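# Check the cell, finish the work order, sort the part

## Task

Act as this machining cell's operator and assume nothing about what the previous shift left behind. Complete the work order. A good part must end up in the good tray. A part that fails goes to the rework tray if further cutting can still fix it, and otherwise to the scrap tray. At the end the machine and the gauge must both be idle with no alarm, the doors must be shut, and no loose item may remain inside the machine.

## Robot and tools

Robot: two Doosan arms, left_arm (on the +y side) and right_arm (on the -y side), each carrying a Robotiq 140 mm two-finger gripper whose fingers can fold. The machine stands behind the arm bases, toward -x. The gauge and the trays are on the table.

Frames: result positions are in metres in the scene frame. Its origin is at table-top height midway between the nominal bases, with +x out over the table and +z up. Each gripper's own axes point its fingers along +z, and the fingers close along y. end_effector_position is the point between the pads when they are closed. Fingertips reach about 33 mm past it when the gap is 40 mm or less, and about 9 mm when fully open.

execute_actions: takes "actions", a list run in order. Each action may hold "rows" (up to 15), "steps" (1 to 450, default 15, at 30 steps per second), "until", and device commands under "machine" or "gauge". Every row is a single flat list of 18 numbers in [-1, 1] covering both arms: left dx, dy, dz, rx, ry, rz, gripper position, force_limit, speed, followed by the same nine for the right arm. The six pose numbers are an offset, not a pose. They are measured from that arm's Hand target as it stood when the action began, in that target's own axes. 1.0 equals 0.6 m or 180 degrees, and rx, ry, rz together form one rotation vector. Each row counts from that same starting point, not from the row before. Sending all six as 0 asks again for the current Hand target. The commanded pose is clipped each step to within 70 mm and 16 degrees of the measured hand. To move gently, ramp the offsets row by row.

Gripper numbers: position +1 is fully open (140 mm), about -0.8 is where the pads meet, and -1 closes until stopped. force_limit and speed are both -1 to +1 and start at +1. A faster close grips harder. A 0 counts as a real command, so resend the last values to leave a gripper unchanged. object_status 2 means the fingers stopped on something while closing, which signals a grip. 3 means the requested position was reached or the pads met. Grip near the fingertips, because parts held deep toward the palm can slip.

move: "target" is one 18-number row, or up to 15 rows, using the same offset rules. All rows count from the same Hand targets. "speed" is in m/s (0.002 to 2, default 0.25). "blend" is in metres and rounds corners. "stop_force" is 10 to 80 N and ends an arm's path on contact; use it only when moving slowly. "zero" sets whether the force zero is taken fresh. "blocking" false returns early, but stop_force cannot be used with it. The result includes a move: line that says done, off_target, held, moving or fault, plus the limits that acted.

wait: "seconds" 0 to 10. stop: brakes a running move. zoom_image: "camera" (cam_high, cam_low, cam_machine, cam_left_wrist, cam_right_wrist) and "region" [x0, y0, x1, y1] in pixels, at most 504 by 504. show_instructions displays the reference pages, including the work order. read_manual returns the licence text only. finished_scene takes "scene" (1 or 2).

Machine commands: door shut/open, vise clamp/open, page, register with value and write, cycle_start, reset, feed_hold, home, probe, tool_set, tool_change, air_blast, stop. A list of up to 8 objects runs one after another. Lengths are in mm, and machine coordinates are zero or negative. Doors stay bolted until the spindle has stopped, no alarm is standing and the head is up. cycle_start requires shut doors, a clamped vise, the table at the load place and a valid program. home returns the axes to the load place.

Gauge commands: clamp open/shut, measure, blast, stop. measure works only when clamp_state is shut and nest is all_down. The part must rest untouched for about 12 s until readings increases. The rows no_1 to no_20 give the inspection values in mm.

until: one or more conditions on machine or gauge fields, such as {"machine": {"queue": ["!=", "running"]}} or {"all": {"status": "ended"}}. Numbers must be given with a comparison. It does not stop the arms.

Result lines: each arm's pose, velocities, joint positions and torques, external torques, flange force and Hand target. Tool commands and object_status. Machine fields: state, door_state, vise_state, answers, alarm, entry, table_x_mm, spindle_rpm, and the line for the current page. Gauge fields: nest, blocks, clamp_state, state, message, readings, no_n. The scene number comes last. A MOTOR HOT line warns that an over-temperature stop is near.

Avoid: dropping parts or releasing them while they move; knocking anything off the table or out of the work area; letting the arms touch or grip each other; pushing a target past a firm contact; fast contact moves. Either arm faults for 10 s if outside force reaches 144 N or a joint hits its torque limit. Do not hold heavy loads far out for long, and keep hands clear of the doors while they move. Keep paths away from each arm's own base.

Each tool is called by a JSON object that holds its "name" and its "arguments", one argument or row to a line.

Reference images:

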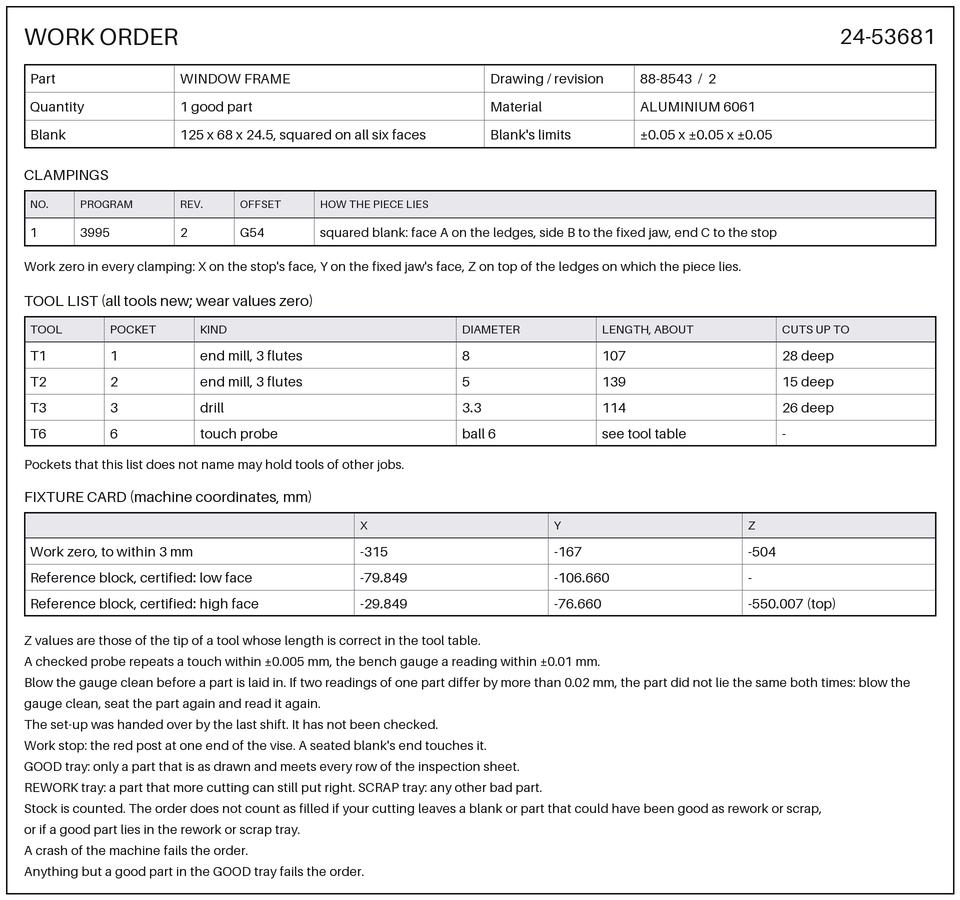

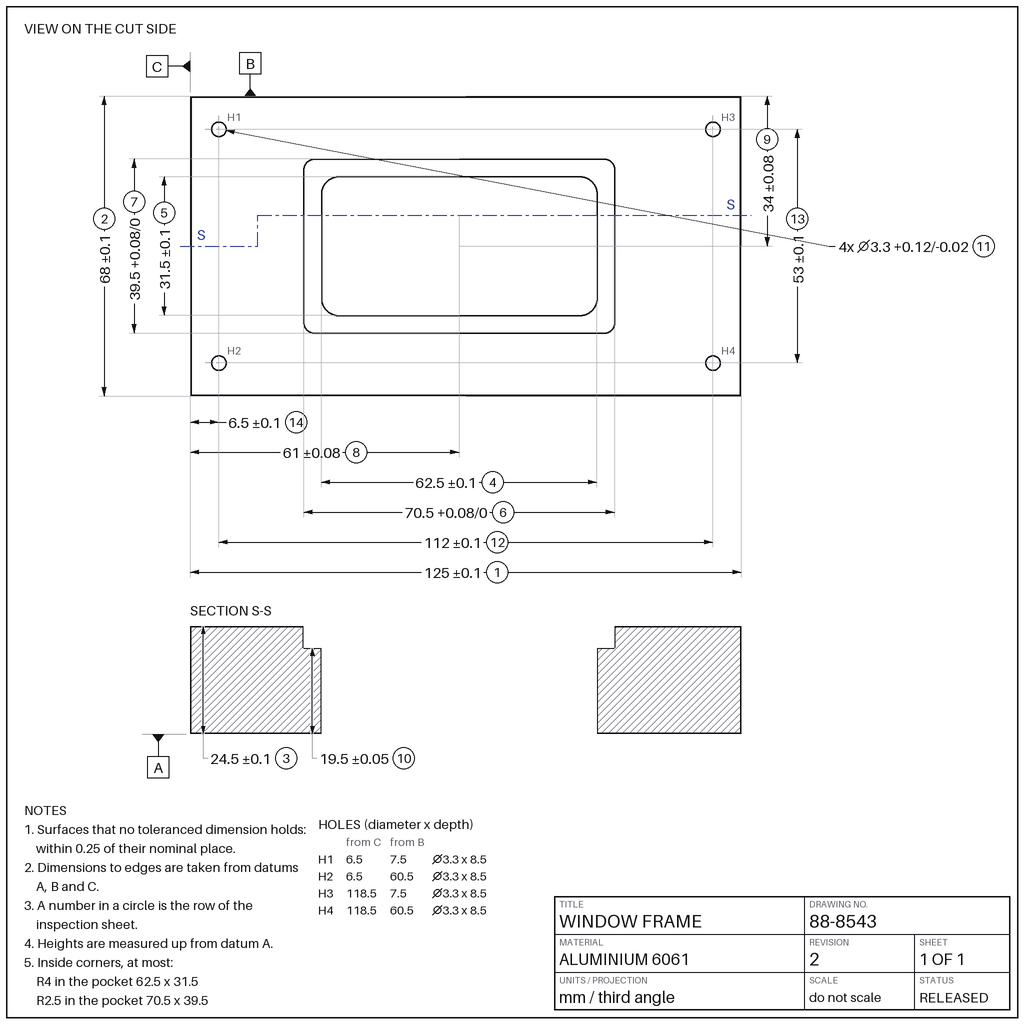

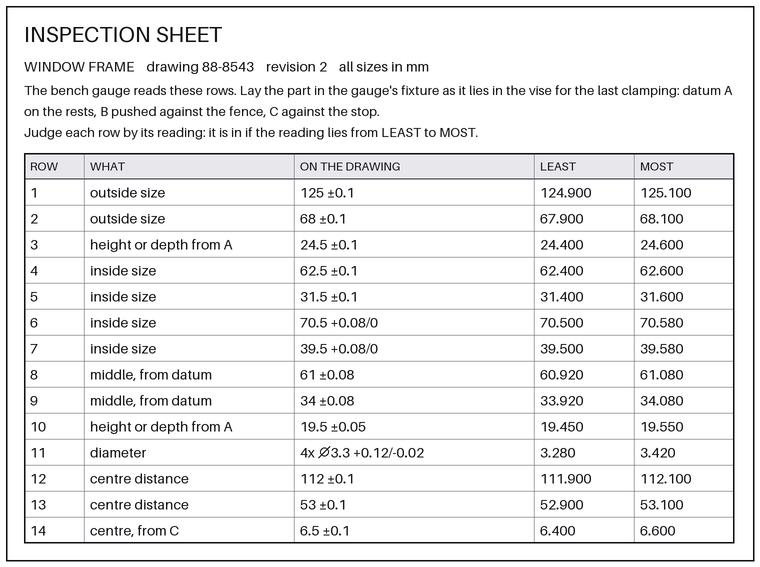

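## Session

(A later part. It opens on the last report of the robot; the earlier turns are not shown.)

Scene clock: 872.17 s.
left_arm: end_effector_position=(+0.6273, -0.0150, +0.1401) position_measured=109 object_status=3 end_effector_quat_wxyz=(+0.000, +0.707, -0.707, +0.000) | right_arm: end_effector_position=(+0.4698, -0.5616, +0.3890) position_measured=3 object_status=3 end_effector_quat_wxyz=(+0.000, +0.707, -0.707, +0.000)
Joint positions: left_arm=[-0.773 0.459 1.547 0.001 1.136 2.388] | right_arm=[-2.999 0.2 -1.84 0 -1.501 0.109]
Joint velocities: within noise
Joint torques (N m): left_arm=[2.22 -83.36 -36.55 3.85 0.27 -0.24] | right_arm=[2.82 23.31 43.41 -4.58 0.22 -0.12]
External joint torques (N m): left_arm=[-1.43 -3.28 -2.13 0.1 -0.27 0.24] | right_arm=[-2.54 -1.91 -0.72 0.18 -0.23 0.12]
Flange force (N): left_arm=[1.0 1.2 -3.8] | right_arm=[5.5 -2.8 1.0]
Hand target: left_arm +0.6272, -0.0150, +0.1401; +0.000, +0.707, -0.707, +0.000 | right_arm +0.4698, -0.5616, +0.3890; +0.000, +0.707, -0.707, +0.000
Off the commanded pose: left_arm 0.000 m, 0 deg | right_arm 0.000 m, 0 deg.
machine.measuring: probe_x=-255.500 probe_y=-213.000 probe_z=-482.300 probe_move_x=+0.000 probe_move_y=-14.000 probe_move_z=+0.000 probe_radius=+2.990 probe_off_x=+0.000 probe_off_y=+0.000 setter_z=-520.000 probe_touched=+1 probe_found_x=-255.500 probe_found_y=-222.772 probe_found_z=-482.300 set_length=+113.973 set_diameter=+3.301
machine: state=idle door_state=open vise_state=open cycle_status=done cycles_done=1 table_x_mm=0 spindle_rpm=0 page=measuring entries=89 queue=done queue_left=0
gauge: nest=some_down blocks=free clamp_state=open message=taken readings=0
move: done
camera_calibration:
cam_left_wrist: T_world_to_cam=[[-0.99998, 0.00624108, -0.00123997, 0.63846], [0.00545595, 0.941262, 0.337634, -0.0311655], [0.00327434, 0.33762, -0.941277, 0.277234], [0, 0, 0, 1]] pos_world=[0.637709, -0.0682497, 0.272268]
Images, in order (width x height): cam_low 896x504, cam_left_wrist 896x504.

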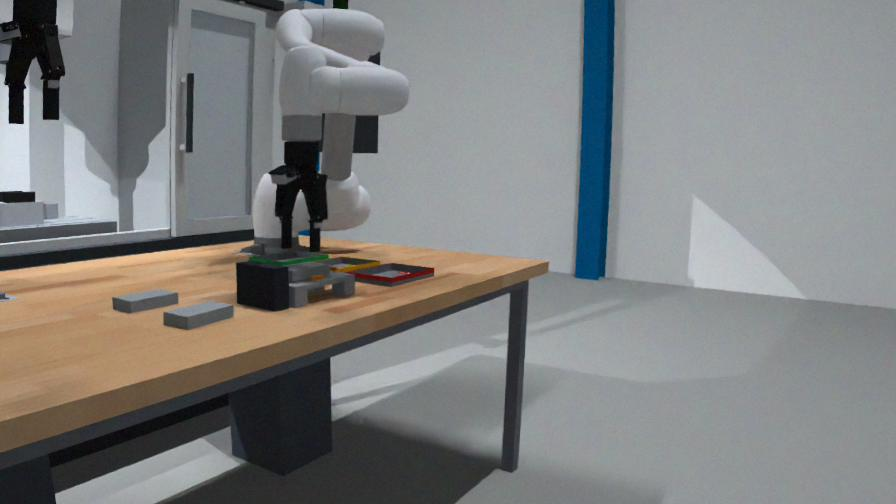

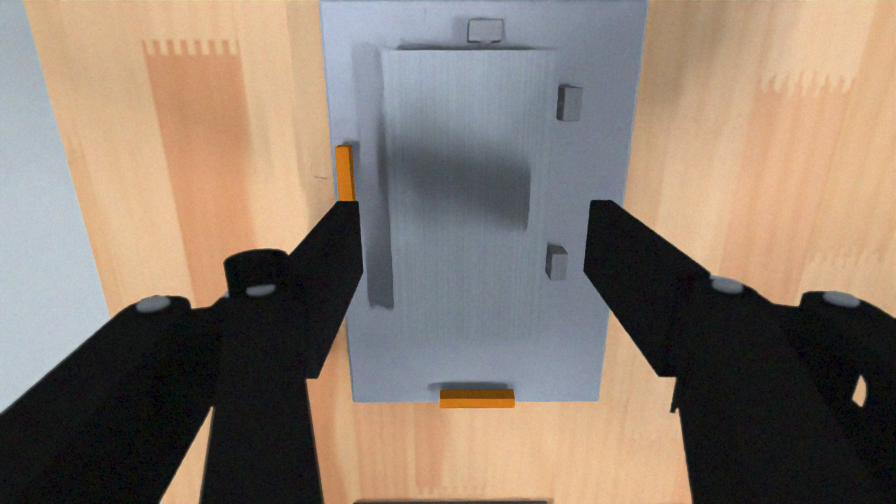

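{"name": "execute_actions", "arguments": {
  "actions": [
    {"gauge":{"clamp":"shut"},"machine":{"door":"shut"},"steps":150,"until":{"gauge":{"clamp_state":"shut"}}},
    {"steps":30},
    {"gauge":{"measure":true},"steps":30},
    {"steps":420,"until":{"gauge":{"state":"idle"}}}
  ],
  "cameras": ["cam_left_wrist"]
}}

Scene clock: 889.03 s.
left_arm: end_effector_position=(+0.6272, -0.0150, +0.1401) position_measured=109 object_status=3 end_effector_quat_wxyz=(+0.000, +0.707, -0.707, +0.000) | right_arm: end_effector_position=(+0.4698, -0.5616, +0.3890) position_measured=3 object_status=3 end_effector_quat_wxyz=(+0.000, +0.707, -0.707, +0.000)
Joint positions: left_arm=[-0.773 0.459 1.547 0.001 1.136 2.388] | right_arm=[-2.999 0.2 -1.84 0 -1.501 0.109]
Joint velocities: within noise
Joint torques (N m): left_arm=[2.21 -83.78 -36.74 3.81 0.08 -0.22] | right_arm=[2.92 23.5 43.38 -4.55 0.2 -0.08]
External joint torques (N m): left_arm=[-1.7 -2.59 -2.17 0.16 -0.11 0.22] | right_arm=[-2.71 -1.95 -0.75 0.15 -0.21 0.08]
External joint torques at the end of the 1st action: left_arm=[-1.01 -3.17 -1.99 0.2 -0.09 0.22] | right_arm=[-2.33 -1.81 -0.53 0.14 -0.24 0.12]
External joint torques at the end of the 2nd action: left_arm=[-1.26 -2.07 -1.52 0.1 -0.14 0.22] | right_arm=[-2.35 -1.82 -0.65 0.2 -0.22 0.09]
External joint torques at the end of the 3rd action: left_arm=[-1.42 -2.41 -1.94 0.15 -0.14 0.26] | right_arm=[-2.18 -1.56 -0.61 0.17 -0.22 0.1]
Flange force (N): left_arm=[2.0 0.5 -3.6] | right_arm=[5.9 -2.9 1.1]
Flange force at the end of the 1st action (N): left_arm=[0.6 0.8 -3.9] | right_arm=[5.0 -2.8 0.7]
Flange force at the end of the 2nd action (N): left_arm=[1.2 0.7 -2.6] | right_arm=[5.1 -2.7 0.9]
Flange force at the end of the 3rd action (N): left_arm=[1.6 0.4 -3.2] | right_arm=[4.7 -2.3 0.8]
Hand target: left_arm +0.6272, -0.0150, +0.1401; +0.000, +0.707, -0.707, +0.000 | right_arm +0.4698, -0.5616, +0.3890; +0.000, +0.707, -0.707, +0.000
Tool commands: left_gripper/position=+0.16 left_gripper/force_limit=+0.3 left_gripper/speed=-1.0 right_gripper/position=+1.0 right_gripper/force_limit=+1.0 right_gripper/speed=+1.0
Off the commanded pose: left_arm 0.000 m, 0 deg | right_arm 0.000 m, 0 deg.
machine.measuring: probe_x=-255.500 probe_y=-213.000 probe_z=-482.300 probe_move_x=+0.000 probe_move_y=-14.000 probe_move_z=+0.000 probe_radius=+2.990 probe_off_x=+0.000 probe_off_y=+0.000 setter_z=-520.000 probe_touched=+1 probe_found_x=-255.500 probe_found_y=-222.772 probe_found_z=-482.300 set_length=+113.973 set_diameter=+3.301
machine: state=idle door_state=shut vise_state=open cycle_status=done cycles_done=1 table_x_mm=0 spindle_rpm=0 page=measuring entries=89 queue=done queue_left=0
gauge: nest=all_down blocks=all clamp_state=shut message=taken readings=1 no_1=125.022 no_2=68.043 no_3=24.474 no_4=62.498 no_5=31.499 no_6=70.538 no_7=39.544 no_8=60.993 no_9=34.016 no_10=19.501 no_11=3.295 no_12=111.996 no_13=53.002 no_14=6.496
camera_calibration:
cam_left_wrist: T_world_to_cam=[[-0.999979, 0.00633506, -0.00120579, 0.638457], [0.00555594, 0.941261, 0.337634, -0.0312291], [0.00327389, 0.33762, -0.941277, 0.277234], [0, 0, 0, 1]] pos_world=[0.637709, -0.0682498, 0.272268]
Images, in order (width x height): cam_left_wrist 896x504.

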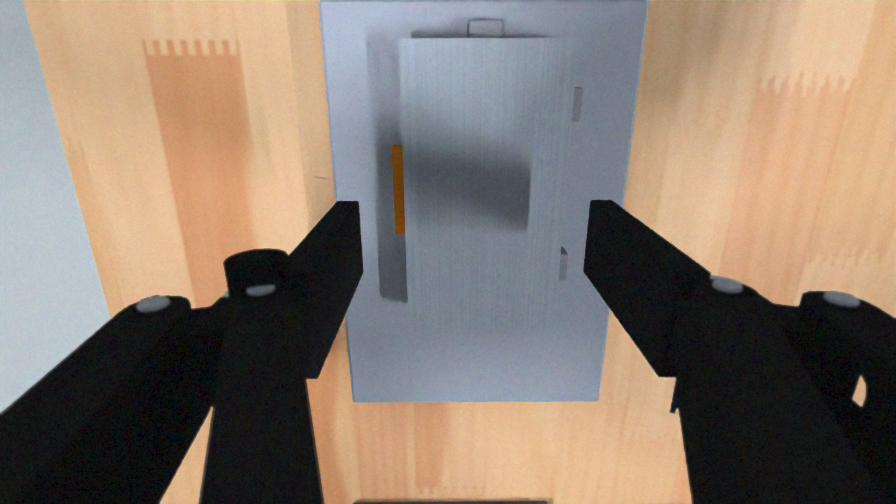

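{"name": "execute_actions", "arguments": {
  "actions": [
    {"gauge":{"clamp":"open"},"rows":[[0,0,0,0,0,0,0.24,0.3,-1,0,0,0,0,0,0,1,1,1]],"steps":120,"until":{"gauge":{"clamp_state":"open"}}}
  ],
  "cameras": []
}}

{"name": "move", "arguments": {
  "target": [0.008,0.0105,0.04,0,0,0,0.24,0.3,-1,0,0,0,0,0,0,1,1,1],
  "speed": 0.06,
  "cameras": ["cam_left_wrist","cam_low"]
}}

Scene clock: 893.63 s.
left_arm: end_effector_position=(+0.6272, -0.0150, +0.1401) position_measured=99 object_status=3 end_effector_quat_wxyz=(+0.000, +0.707, -0.707, +0.000) | right_arm: end_effector_position=(+0.4698, -0.5616, +0.3890) position_measured=3 object_status=3 end_effector_quat_wxyz=(+0.000, +0.707, -0.707, +0.000)
Joint positions: left_arm=[-0.773 0.459 1.547 0.001 1.136 2.388] | right_arm=[-2.999 0.2 -1.84 0 -1.501 0.109]
Joint velocities: within noise
Joint torques (N m): left_arm=[1.66 -83.93 -36.81 3.89 0.13 -0.26] | right_arm=[2.77 23.83 43.49 -4.59 0.2 -0.04]
External joint torques (N m): left_arm=[-0.97 -2.93 -2.15 0.08 -0.16 0.26] | right_arm=[-2.69 -1.91 -0.7 0.17 -0.22 0.04]
Flange force (N): left_arm=[0.9 0.3 -3.7] | right_arm=[6.0 -2.9 1.0]
Hand target: left_arm +0.6272, -0.0150, +0.1401; +0.000, +0.707, -0.707, +0.000 | right_arm +0.4698, -0.5616, +0.3890; +0.000, +0.707, -0.707, +0.000
Off the commanded pose: left_arm 0.000 m, 0 deg | right_arm 0.000 m, 0 deg.
machine.measuring: probe_x=-255.500 probe_y=-213.000 probe_z=-482.300 probe_move_x=+0.000 probe_move_y=-14.000 probe_move_z=+0.000 probe_radius=+2.990 probe_off_x=+0.000 probe_off_y=+0.000 setter_z=-520.000 probe_touched=+1 probe_found_x=-255.500 probe_found_y=-222.772 probe_found_z=-482.300 set_length=+113.973 set_diameter=+3.301
machine: state=idle door_state=shut vise_state=open cycle_status=done cycles_done=1 table_x_mm=0 spindle_rpm=0 page=measuring entries=89 queue=done queue_left=0
gauge: nest=all_down blocks=all clamp_state=open message=taken readings=1 no_1=125.022 no_2=68.043 no_3=24.474 no_4=62.498 no_5=31.499 no_6=70.538 no_7=39.544 no_8=60.993 no_9=34.016 no_10=19.501 no_11=3.295 no_12=111.996 no_13=53.002 no_14=6.496
No camera images: "cameras" was empty.

Scene clock: 894.40 s.
left_arm: end_effector_position=(+0.6210, -0.0198, +0.1161) position_measured=99 object_status=3 end_effector_quat_wxyz=(+0.000, +0.707, -0.707, +0.000) | right_arm: end_effector_position=(+0.4698, -0.5616, +0.3890) position_measured=3 object_status=3 end_effector_quat_wxyz=(+0.000, +0.707, -0.707, +0.000)
Joint positions: left_arm=[-0.783 0.474 1.572 0.001 1.096 2.378] | right_arm=[-2.999 0.2 -1.84 0 -1.501 0.109]
Joint velocities: within noise
Joint torques (N m): left_arm=[2.15 -84.72 -36.29 3.73 0.25 -0.28] | right_arm=[2.6 23.54 43.36 -4.56 0.25 -0.08]
External joint torques (N m): left_arm=[-1.23 -2.07 -1.56 0.14 -0.26 0.28] | right_arm=[-2.21 -2.42 -0.77 0.17 -0.26 0.07]
Flange force (N): left_arm=[1.1 0.6 -2.5] | right_arm=[4.8 -3.5 1.1]
Hand target: left_arm +0.6210, -0.0198, +0.1161; +0.000, +0.707, -0.707, +0.000 | right_arm +0.4698, -0.5616, +0.3890; +0.000, +0.707, -0.707, +0.000
Off the commanded pose: left_arm 0.000 m, 0 deg | right_arm 0.000 m, 0 deg.
machine.measuring: probe_x=-255.500 probe_y=-213.000 probe_z=-482.300 probe_move_x=+0.000 probe_move_y=-14.000 probe_move_z=+0.000 probe_radius=+2.990 probe_off_x=+0.000 probe_off_y=+0.000 setter_z=-520.000 probe_touched=+1 probe_found_x=-255.500 probe_found_y=-222.772 probe_found_z=-482.300 set_length=+113.973 set_diameter=+3.301
machine: state=idle door_state=shut vise_state=open cycle_status=done cycles_done=1 table_x_mm=0 spindle_rpm=0 page=measuring entries=89 queue=done queue_left=0
gauge: nest=all_down blocks=all clamp_state=open message=taken readings=1 no_1=125.022 no_2=68.043 no_3=24.474 no_4=62.498 no_5=31.499 no_6=70.538 no_7=39.544 no_8=60.993 no_9=34.016 no_10=19.501 no_11=3.295 no_12=111.996 no_13=53.002 no_14=6.496
move: done
camera_calibration:
cam_left_wrist: T_world_to_cam=[[-0.999979, 0.00633503, -0.00120629, 0.632158], [0.00555606, 0.941293, 0.337545, -0.0185486], [0.00327383, 0.337532, -0.941309, 0.256286], [0, 0, 0, 1]] pos_world=[0.631409, -0.0730498, 0.248268]
Images, in order (width x height): cam_low 896x504, cam_left_wrist 896x504.

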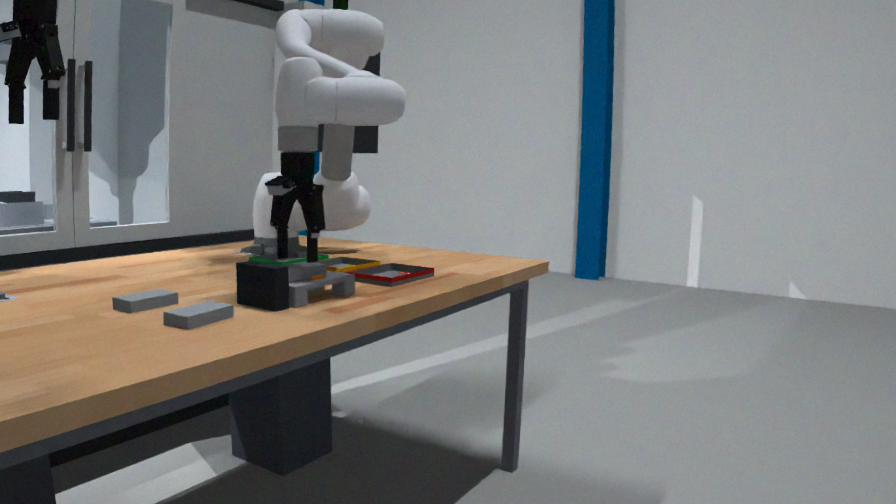

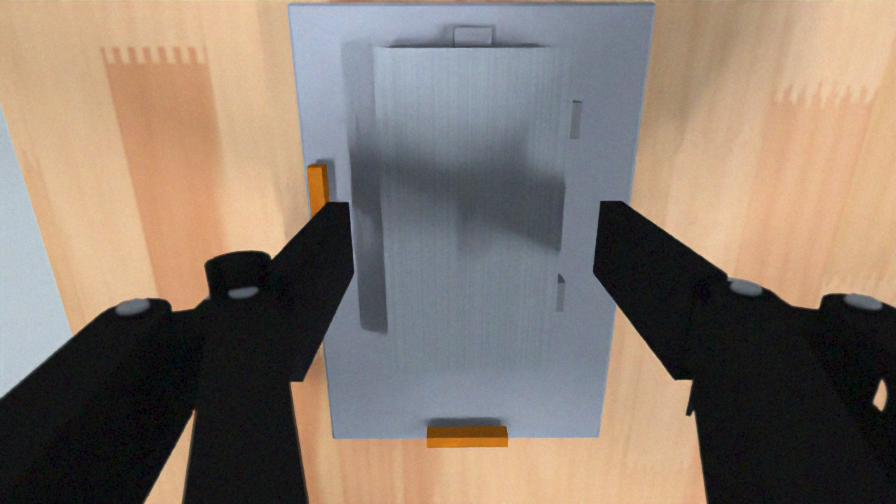

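{"name": "move", "arguments": {
  "target": [0,-0.002,0.039,0,0,0,0.24,0.3,-1,0,0,0,0,0,0,1,1,1],
  "speed": 0.05,
  "cameras": []
}}

{"name": "execute_actions", "arguments": {
  "actions": [
    {"rows":[[0,0,0,0,0,0,-1,0.3,-1,0,0,0,0,0,0,1,1,1]],"steps":50}
  ],
  "cameras": ["cam_left_wrist"]
}}

Scene clock: 895.57 s.
left_arm: end_effector_position=(+0.6222, -0.0198, +0.0927) position_measured=99 object_status=3 end_effector_quat_wxyz=(+0.000, +0.707, -0.707, +0.000) | right_arm: end_effector_position=(+0.4698, -0.5616, +0.3890) position_measured=3 object_status=3 end_effector_quat_wxyz=(+0.000, +0.707, -0.707, +0.000)
Joint positions: left_arm=[-0.781 0.493 1.589 0.001 1.06 2.379] | right_arm=[-2.999 0.2 -1.84 0 -1.501 0.109]
Joint velocities: within noise
Joint torques (N m): left_arm=[1.62 -86.02 -35.57 3.64 0.05 -0.24] | right_arm=[2.89 23.23 43.35 -4.54 0.23 -0.1]
External joint torques (N m): left_arm=[-1.17 -1.74 -1.61 0.15 -0.07 0.24] | right_arm=[-2.61 -1.38 -0.61 0.14 -0.24 0.1]
Flange force (N): left_arm=[1.6 0.0 -2.5] | right_arm=[5.7 -2.1 0.8]
Hand target: left_arm +0.6222, -0.0198, +0.0927; +0.000, +0.707, -0.707, +0.000 | right_arm +0.4698, -0.5616, +0.3890; +0.000, +0.707, -0.707, +0.000
Off the commanded pose: left_arm 0.000 m, 0 deg | right_arm 0.000 m, 0 deg.
machine.measuring: probe_x=-255.500 probe_y=-213.000 probe_z=-482.300 probe_move_x=+0.000 probe_move_y=-14.000 probe_move_z=+0.000 probe_radius=+2.990 probe_off_x=+0.000 probe_off_y=+0.000 setter_z=-520.000 probe_touched=+1 probe_found_x=-255.500 probe_found_y=-222.772 probe_found_z=-482.300 set_length=+113.973 set_diameter=+3.301
machine: state=idle door_state=shut vise_state=open cycle_status=done cycles_done=1 table_x_mm=0 spindle_rpm=0 page=measuring entries=89 queue=done queue_left=0
gauge: nest=all_down blocks=all clamp_state=open message=taken readings=1 no_1=125.022 no_2=68.043 no_3=24.474 no_4=62.498 no_5=31.499 no_6=70.538 no_7=39.544 no_8=60.993 no_9=34.016 no_10=19.501 no_11=3.295 no_12=111.996 no_13=53.002 no_14=6.496
move: done
No camera images: "cameras" was empty.

Scene clock: 897.43 s.
left_arm: end_effector_position=(+0.6222, -0.0198, +0.0927) position_measured=129 object_status=2 end_effector_quat_wxyz=(+0.000, +0.707, -0.707, +0.000) | right_arm: end_effector_position=(+0.4698, -0.5616, +0.3890) position_measured=3 object_status=3 end_effector_quat_wxyz=(+0.000, +0.707, -0.707, +0.000)
Joint positions: left_arm=[-0.781 0.493 1.589 0.001 1.06 2.379] | right_arm=[-2.999 0.2 -1.84 0 -1.501 0.109]
Joint velocities: within noise
Joint torques (N m): left_arm=[3.47 -71.73 -30.58 4.16 -1.91 -0.54] | right_arm=[2.78 23.55 43.5 -4.56 0.21 -0.06]
External joint torques (N m): left_arm=[-2.68 -17.31 -6.95 -0.32 1.89 0.54] | right_arm=[-2.49 -1.88 -0.92 0.17 -0.23 0.06]
Flange force (N): left_arm=[-2.7 7.2 -22.1] | right_arm=[5.5 -2.5 1.4]
Hand target: left_arm +0.6222, -0.0198, +0.0927; +0.000, +0.707, -0.707, +0.000 | right_arm +0.4698, -0.5616, +0.3890; +0.000, +0.707, -0.707, +0.000
Off the commanded pose: left_arm 0.000 m, 0 deg | right_arm 0.000 m, 0 deg.
machine.measuring: probe_x=-255.500 probe_y=-213.000 probe_z=-482.300 probe_move_x=+0.000 probe_move_y=-14.000 probe_move_z=+0.000 probe_radius=+2.990 probe_off_x=+0.000 probe_off_y=+0.000 setter_z=-520.000 probe_touched=+1 probe_found_x=-255.500 probe_found_y=-222.772 probe_found_z=-482.300 set_length=+113.973 set_diameter=+3.301
machine: state=idle door_state=shut vise_state=open cycle_status=done cycles_done=1 table_x_mm=0 spindle_rpm=0 page=measuring entries=89 queue=done queue_left=0
gauge: nest=some_down blocks=stop clamp_state=open message=taken readings=1 no_1=125.022 no_2=68.043 no_3=24.474 no_4=62.498 no_5=31.499 no_6=70.538 no_7=39.544 no_8=60.993 no_9=34.016 no_10=19.501 no_11=3.295 no_12=111.996 no_13=53.002 no_14=6.496
camera_calibration:
cam_left_wrist: T_world_to_cam=[[-0.999979, 0.00633506, -0.00120579, 0.63333], [0.00555594, 0.941261, 0.337634, -0.0106788], [0.00327389, 0.33762, -0.941277, 0.234255], [0, 0, 0, 1]] pos_world=[0.632609, -0.0730498, 0.224868]
Images, in order (width x height): cam_left_wrist 896x504.

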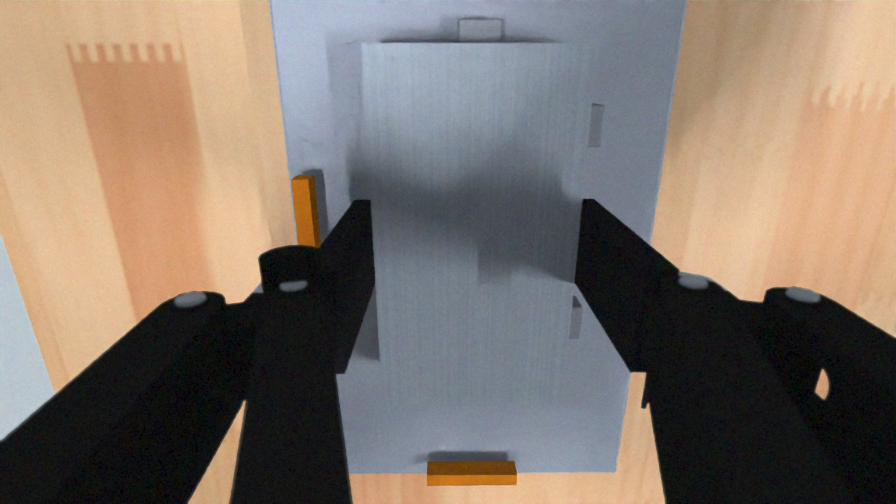

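{"name": "move", "arguments": {
  "target": [
    [0,0,-0.1,0,0,0,-1,0.3,-1,0,0,0,0,0,0,1,1,1],
    [0,0,-0.25,0,0,0,-1,0.3,-1,0,0,0,0,0,0,1,1,1],
    [-0.567,0.62,-0.25,0,0,0,-1,0.3,-1,0,0,0,0,0,0,1,1,1]
  ],
  "speed": [0.04,0.1,0.15],
  "blend": [0.01,0.03,0]
}}

Scene clock: 905.47 s.
left_arm: end_effector_position=(+0.2499, +0.3200, +0.2428) position_measured=129 object_status=2 end_effector_quat_wxyz=(+0.000, +0.707, -0.707, +0.000) | right_arm: end_effector_position=(+0.4698, -0.5616, +0.3890) position_measured=3 object_status=3 end_effector_quat_wxyz=(+0.000, +0.707, -0.707, +0.000)
Joint positions: left_arm=[-0.821 -0.443 2.262 0.001 1.323 2.34] | right_arm=[-2.999 0.2 -1.84 0 -1.501 0.109]
Joint velocities: within noise
Joint torques (N m): left_arm=[1.7 1.52 -42.22 4.17 0.08 -0.25] | right_arm=[2.91 23.24 43.33 -4.61 0.22 -0.14]
External joint torques (N m): left_arm=[-1.44 1.43 0.64 0.07 -0.09 0.25] | right_arm=[-2.76 -1.05 -0.49 0.19 -0.24 0.14]
Flange force (N): left_arm=[4.5 1.3 1.9] | right_arm=[6.0 -1.7 0.5]
Hand target: left_arm +0.2499, +0.3200, +0.2429; +0.000, +0.707, -0.707, +0.000 | right_arm +0.4698, -0.5616, +0.3890; +0.000, +0.707, -0.707, +0.000
Off the commanded pose: left_arm 0.000 m, 0 deg | right_arm 0.000 m, 0 deg.
machine.measuring: probe_x=-255.500 probe_y=-213.000 probe_z=-482.300 probe_move_x=+0.000 probe_move_y=-14.000 probe_move_z=+0.000 probe_radius=+2.990 probe_off_x=+0.000 probe_off_y=+0.000 setter_z=-520.000 probe_touched=+1 probe_found_x=-255.500 probe_found_y=-222.772 probe_found_z=-482.300 set_length=+113.973 set_diameter=+3.301
machine: state=idle door_state=shut vise_state=open cycle_status=done cycles_done=1 table_x_mm=0 spindle_rpm=0 page=measuring entries=89 queue=done queue_left=0
gauge: nest=all_up blocks=free clamp_state=open message=taken readings=1 no_1=125.022 no_2=68.043 no_3=24.474 no_4=62.498 no_5=31.499 no_6=70.538 no_7=39.544 no_8=60.993 no_9=34.016 no_10=19.501 no_11=3.295 no_12=111.996 no_13=53.002 no_14=6.496
move: done
camera_calibration:
cam_left_wrist: T_world_to_cam=[[-0.99998, 0.00626669, -0.00101833, 0.259014], [0.00555518, 0.941293, 0.337544, -0.379105], [0.00307383, 0.337532, -0.941309, 0.262124], [0, 0, 0, 1]] pos_world=[0.260309, 0.26675, 0.374968]
cam_right_wrist: T_world_to_cam=[[-0.99998, -0.00169899, 0.0061328, 0.473668], [0.000356827, 0.947217, 0.320592, 0.407756], [-0.00635377, 0.320588, -0.947197, 0.694307], [0, 0, 0, 1]] pos_world=[0.477925, -0.608016, 0.524017]

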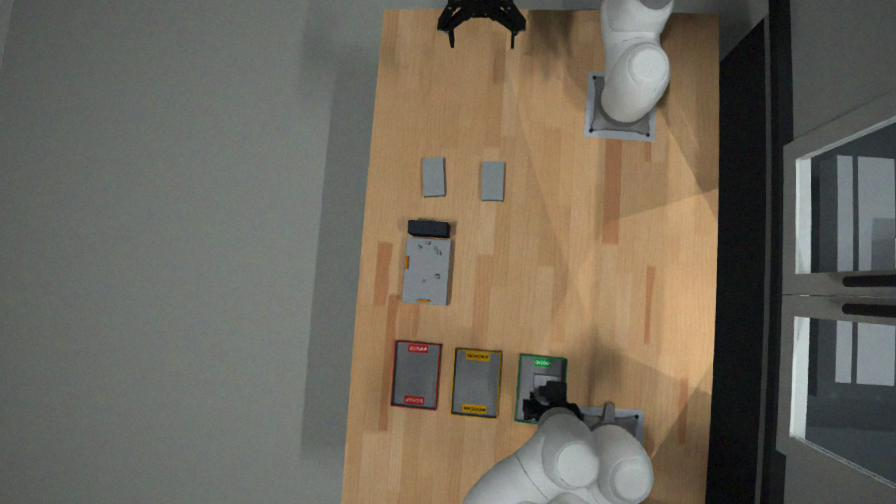

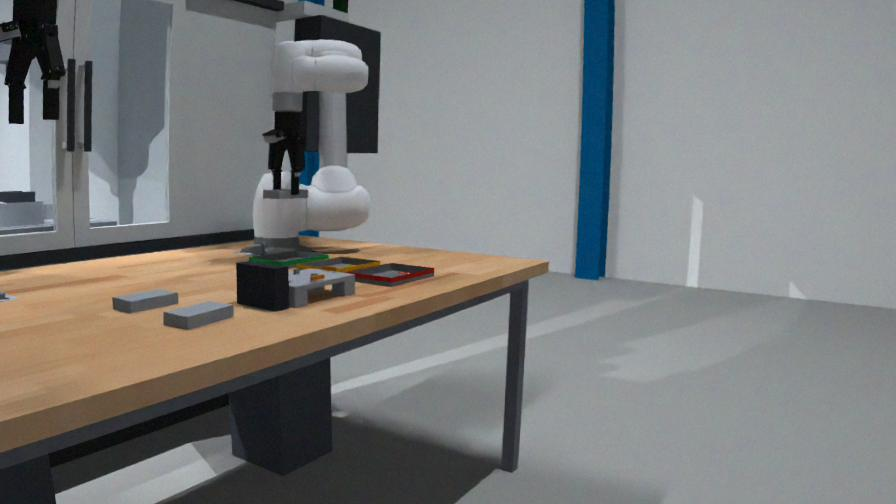

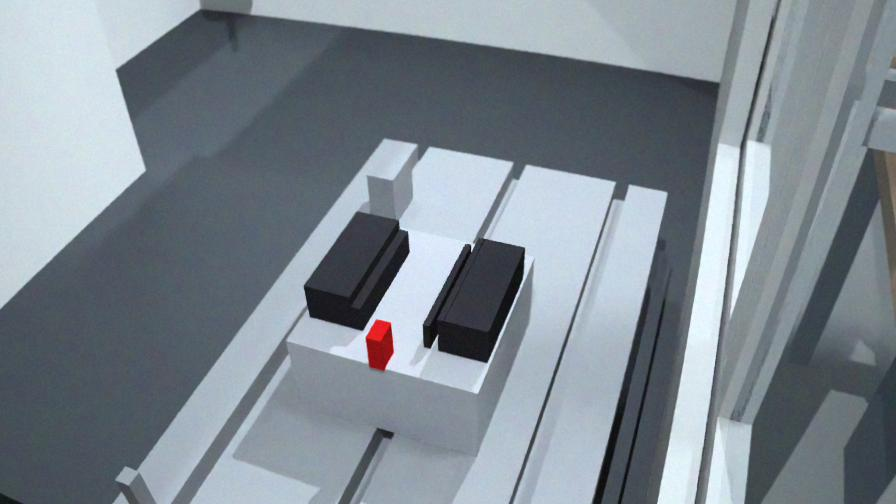

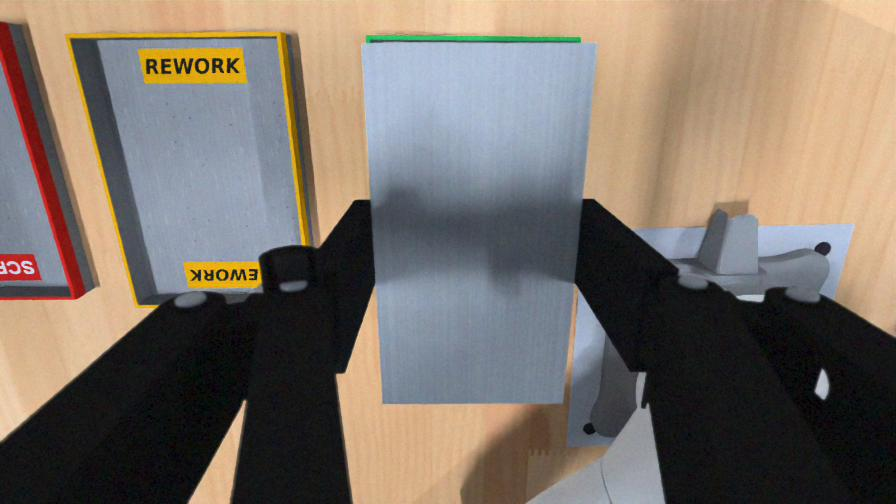

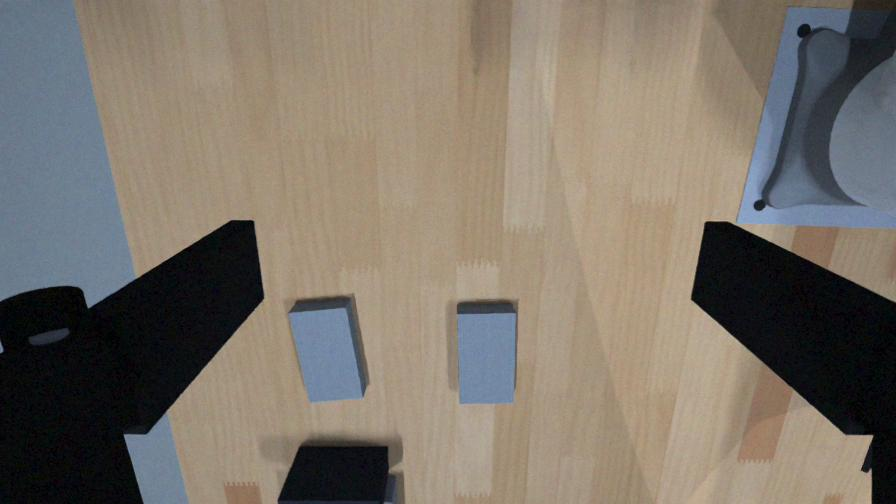

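{"name": "move", "arguments": {
  "target": [
    [-0.028,0.012,0.1,0,0,0,-1,0.3,-1,0,0,0,0,0,0,1,1,1],
    [-0.028,0.012,0.29,0,0,0,-1,0.3,-1,0,0,0,0,0,0,1,1,1]
  ],
  "speed": 0.07,
  "blend": [0.03,0],
  "cameras": ["cam_low","cam_left_wrist","cam_high"]
}}

{"name": "zoom_image", "arguments": {
  "camera": "cam_high",
  "region": [480, 330, 660, 450]
}}

Scene clock: 909.27 s.
left_arm: end_effector_position=(+0.2427, +0.3369, +0.0689) position_measured=129 object_status=2 end_effector_quat_wxyz=(+0.000, +0.707, -0.707, +0.000) | right_arm: end_effector_position=(+0.4698, -0.5616, +0.3890) position_measured=3 object_status=3 end_effector_quat_wxyz=(+0.000, +0.707, -0.707, +0.000)
Joint positions: left_arm=[-0.795 -0.296 2.53 0.001 0.908 2.365] | right_arm=[-2.999 0.2 -1.84 0 -1.501 0.109]
Joint velocities: within noise
Joint torques (N m): left_arm=[1.8 -3.21 -34.59 3.33 -0.06 -0.19] | right_arm=[2.78 23.62 43.47 -4.62 0.22 -0.08]
External joint torques (N m): left_arm=[-1.46 -0.52 1.13 0.08 0.05 0.19] | right_arm=[-2.58 -1.84 -0.76 0.22 -0.23 0.08]
Flange force (N): left_arm=[1.9 5.6 0.4] | right_arm=[5.7 -2.6 1.1]
Hand target: left_arm +0.2427, +0.3369, +0.0689; +0.000, +0.707, -0.707, +0.000 | right_arm +0.4698, -0.5616, +0.3890; +0.000, +0.707, -0.707, +0.000
Off the commanded pose: left_arm 0.000 m, 0 deg | right_arm 0.000 m, 0 deg.
machine.measuring: probe_x=-255.500 probe_y=-213.000 probe_z=-482.300 probe_move_x=+0.000 probe_move_y=-14.000 probe_move_z=+0.000 probe_radius=+2.990 probe_off_x=+0.000 probe_off_y=+0.000 setter_z=-520.000 probe_touched=+1 probe_found_x=-255.500 probe_found_y=-222.772 probe_found_z=-482.300 set_length=+113.973 set_diameter=+3.301
machine: state=idle door_state=shut vise_state=open cycle_status=done cycles_done=1 table_x_mm=0 spindle_rpm=0 page=measuring entries=89 queue=done queue_left=0
gauge: nest=all_up blocks=free clamp_state=open message=taken readings=1 no_1=125.022 no_2=68.043 no_3=24.474 no_4=62.498 no_5=31.499 no_6=70.538 no_7=39.544 no_8=60.993 no_9=34.016 no_10=19.501 no_11=3.295 no_12=111.996 no_13=53.002 no_14=6.496
move: done
camera_calibration:
cam_left_wrist: T_world_to_cam=[[-0.999979, 0.00633533, -0.00120569, 0.251649], [0.00555623, 0.941261, 0.337634, -0.336377], [0.00327389, 0.33762, -0.941277, 0.0926319], [0, 0, 0, 1]] pos_world=[0.253209, 0.28375, 0.201068]
Images, in order (width x height): cam_high 896x504, cam_low 896x504, cam_left_wrist 896x504.

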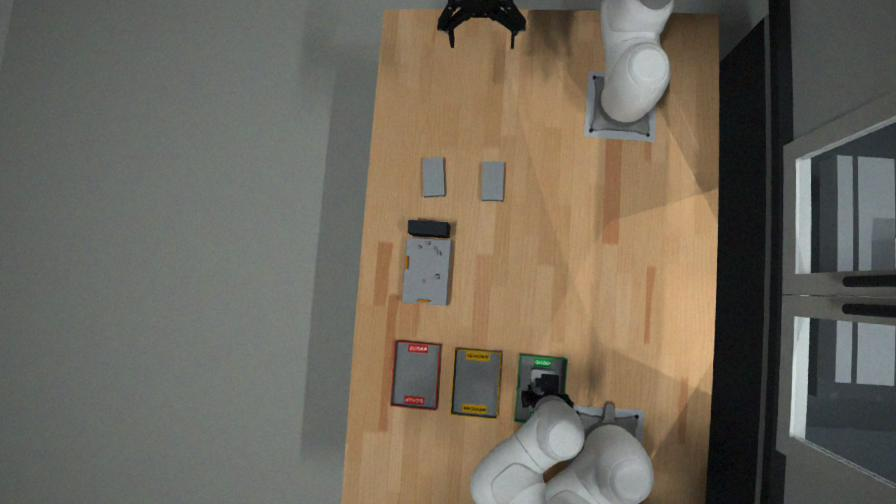

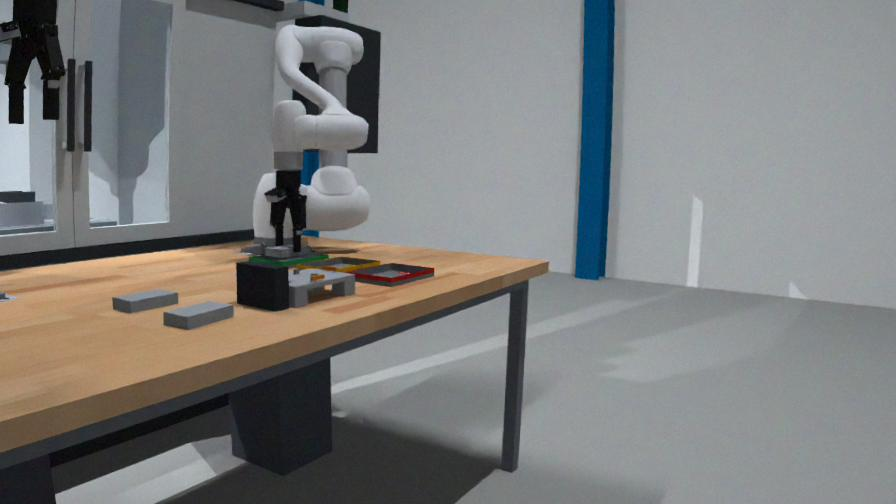

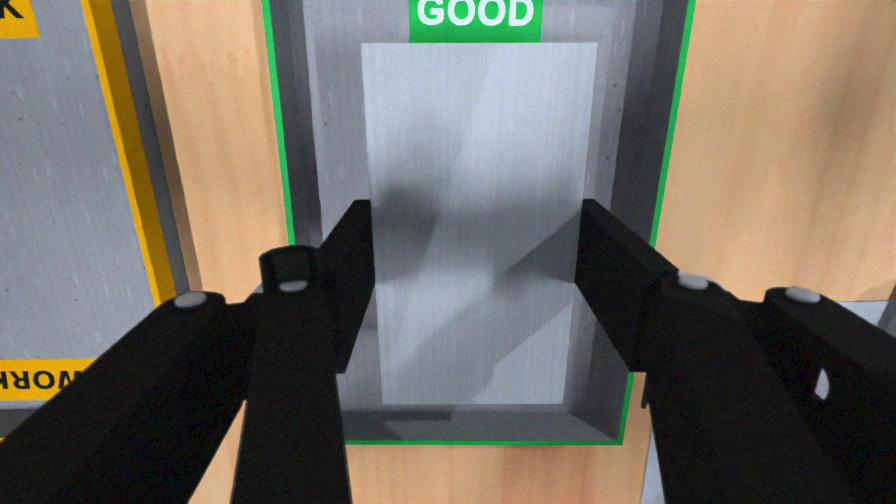

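Scaled by 2.800.

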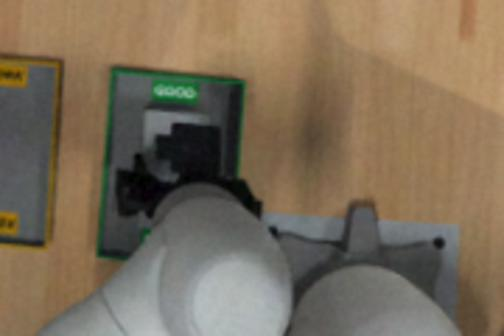

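{"name": "move", "arguments": {
  "target": [0.008,0,0.06,0,0,0,-1,0.3,-1,0,0,0,0,0,0,1,1,1],
  "speed": 0.008,
  "stop_force": 10,
  "cameras": ["cam_left_wrist"]
}}

Scene clock: 913.33 s.
left_arm: end_effector_position=(+0.2427, +0.3336, +0.0439) position_measured=129 object_status=2 end_effector_quat_wxyz=(+0.000, +0.707, -0.707, +0.000) | right_arm: end_effector_position=(+0.4698, -0.5616, +0.3890) position_measured=3 object_status=3 end_effector_quat_wxyz=(+0.000, +0.707, -0.707, +0.000)
Joint positions: left_arm=[-0.804 -0.245 2.557 0.001 0.83 2.356] | right_arm=[-2.999 0.2 -1.84 0 -1.501 0.109]
Joint velocities: within noise
Joint torques (N m): left_arm=[1.15 2.78 -22.5 2.95 -2.9 -0.32] | right_arm=[2.85 23.11 43.42 -4.58 0.22 -0.11]
External joint torques (N m): left_arm=[-0.76 -9.42 -8.83 0.25 2.89 0.32] | right_arm=[-2.75 -0.97 -0.57 0.16 -0.23 0.11]
Flange force (N): left_arm=[-5.3 9.6 -38.0] | right_arm=[6.0 -1.4 0.7]
Hand target: left_arm +0.2427, +0.3336, +0.0439; +0.000, +0.707, -0.707, +0.000 (not the last commanded pose) | right_arm +0.4698, -0.5616, +0.3890; +0.000, +0.707, -0.707, +0.000
Off the commanded pose: left_arm 0.011 m, 0 deg | right_arm 0.000 m, 0 deg.
machine.measuring: probe_x=-255.500 probe_y=-213.000 probe_z=-482.300 probe_move_x=+0.000 probe_move_y=-14.000 probe_move_z=+0.000 probe_radius=+2.990 probe_off_x=+0.000 probe_off_y=+0.000 setter_z=-520.000 probe_touched=+1 probe_found_x=-255.500 probe_found_y=-222.772 probe_found_z=-482.300 set_length=+113.973 set_diameter=+3.301
machine: state=idle door_state=shut vise_state=open cycle_status=done cycles_done=1 table_x_mm=0 spindle_rpm=0 page=measuring entries=89 queue=done queue_left=0
gauge: nest=all_up blocks=free clamp_state=open message=taken readings=1 no_1=125.022 no_2=68.043 no_3=24.474 no_4=62.498 no_5=31.499 no_6=70.538 no_7=39.544 no_8=60.993 no_9=34.016 no_10=19.501 no_11=3.295 no_12=111.996 no_13=53.002 no_14=6.496
move: contact (left_arm)
camera_calibration:
cam_left_wrist: T_world_to_cam=[[-0.999979, 0.00633506, -0.00120579, 0.25164], [0.00555594, 0.941261, 0.337634, -0.324736], [0.00327389, 0.33762, -0.941277, 0.0702479], [0, 0, 0, 1]] pos_world=[0.253209, 0.28035, 0.176068]
Images, in order (width x height): cam_left_wrist 896x504.

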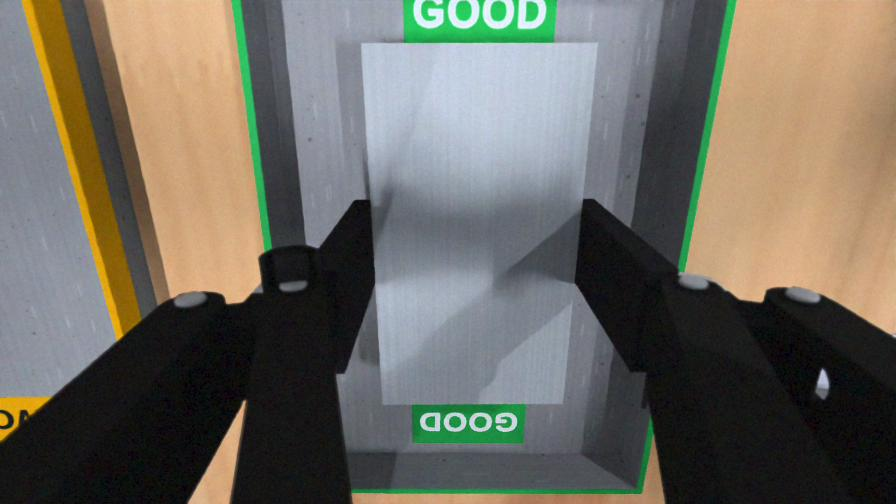

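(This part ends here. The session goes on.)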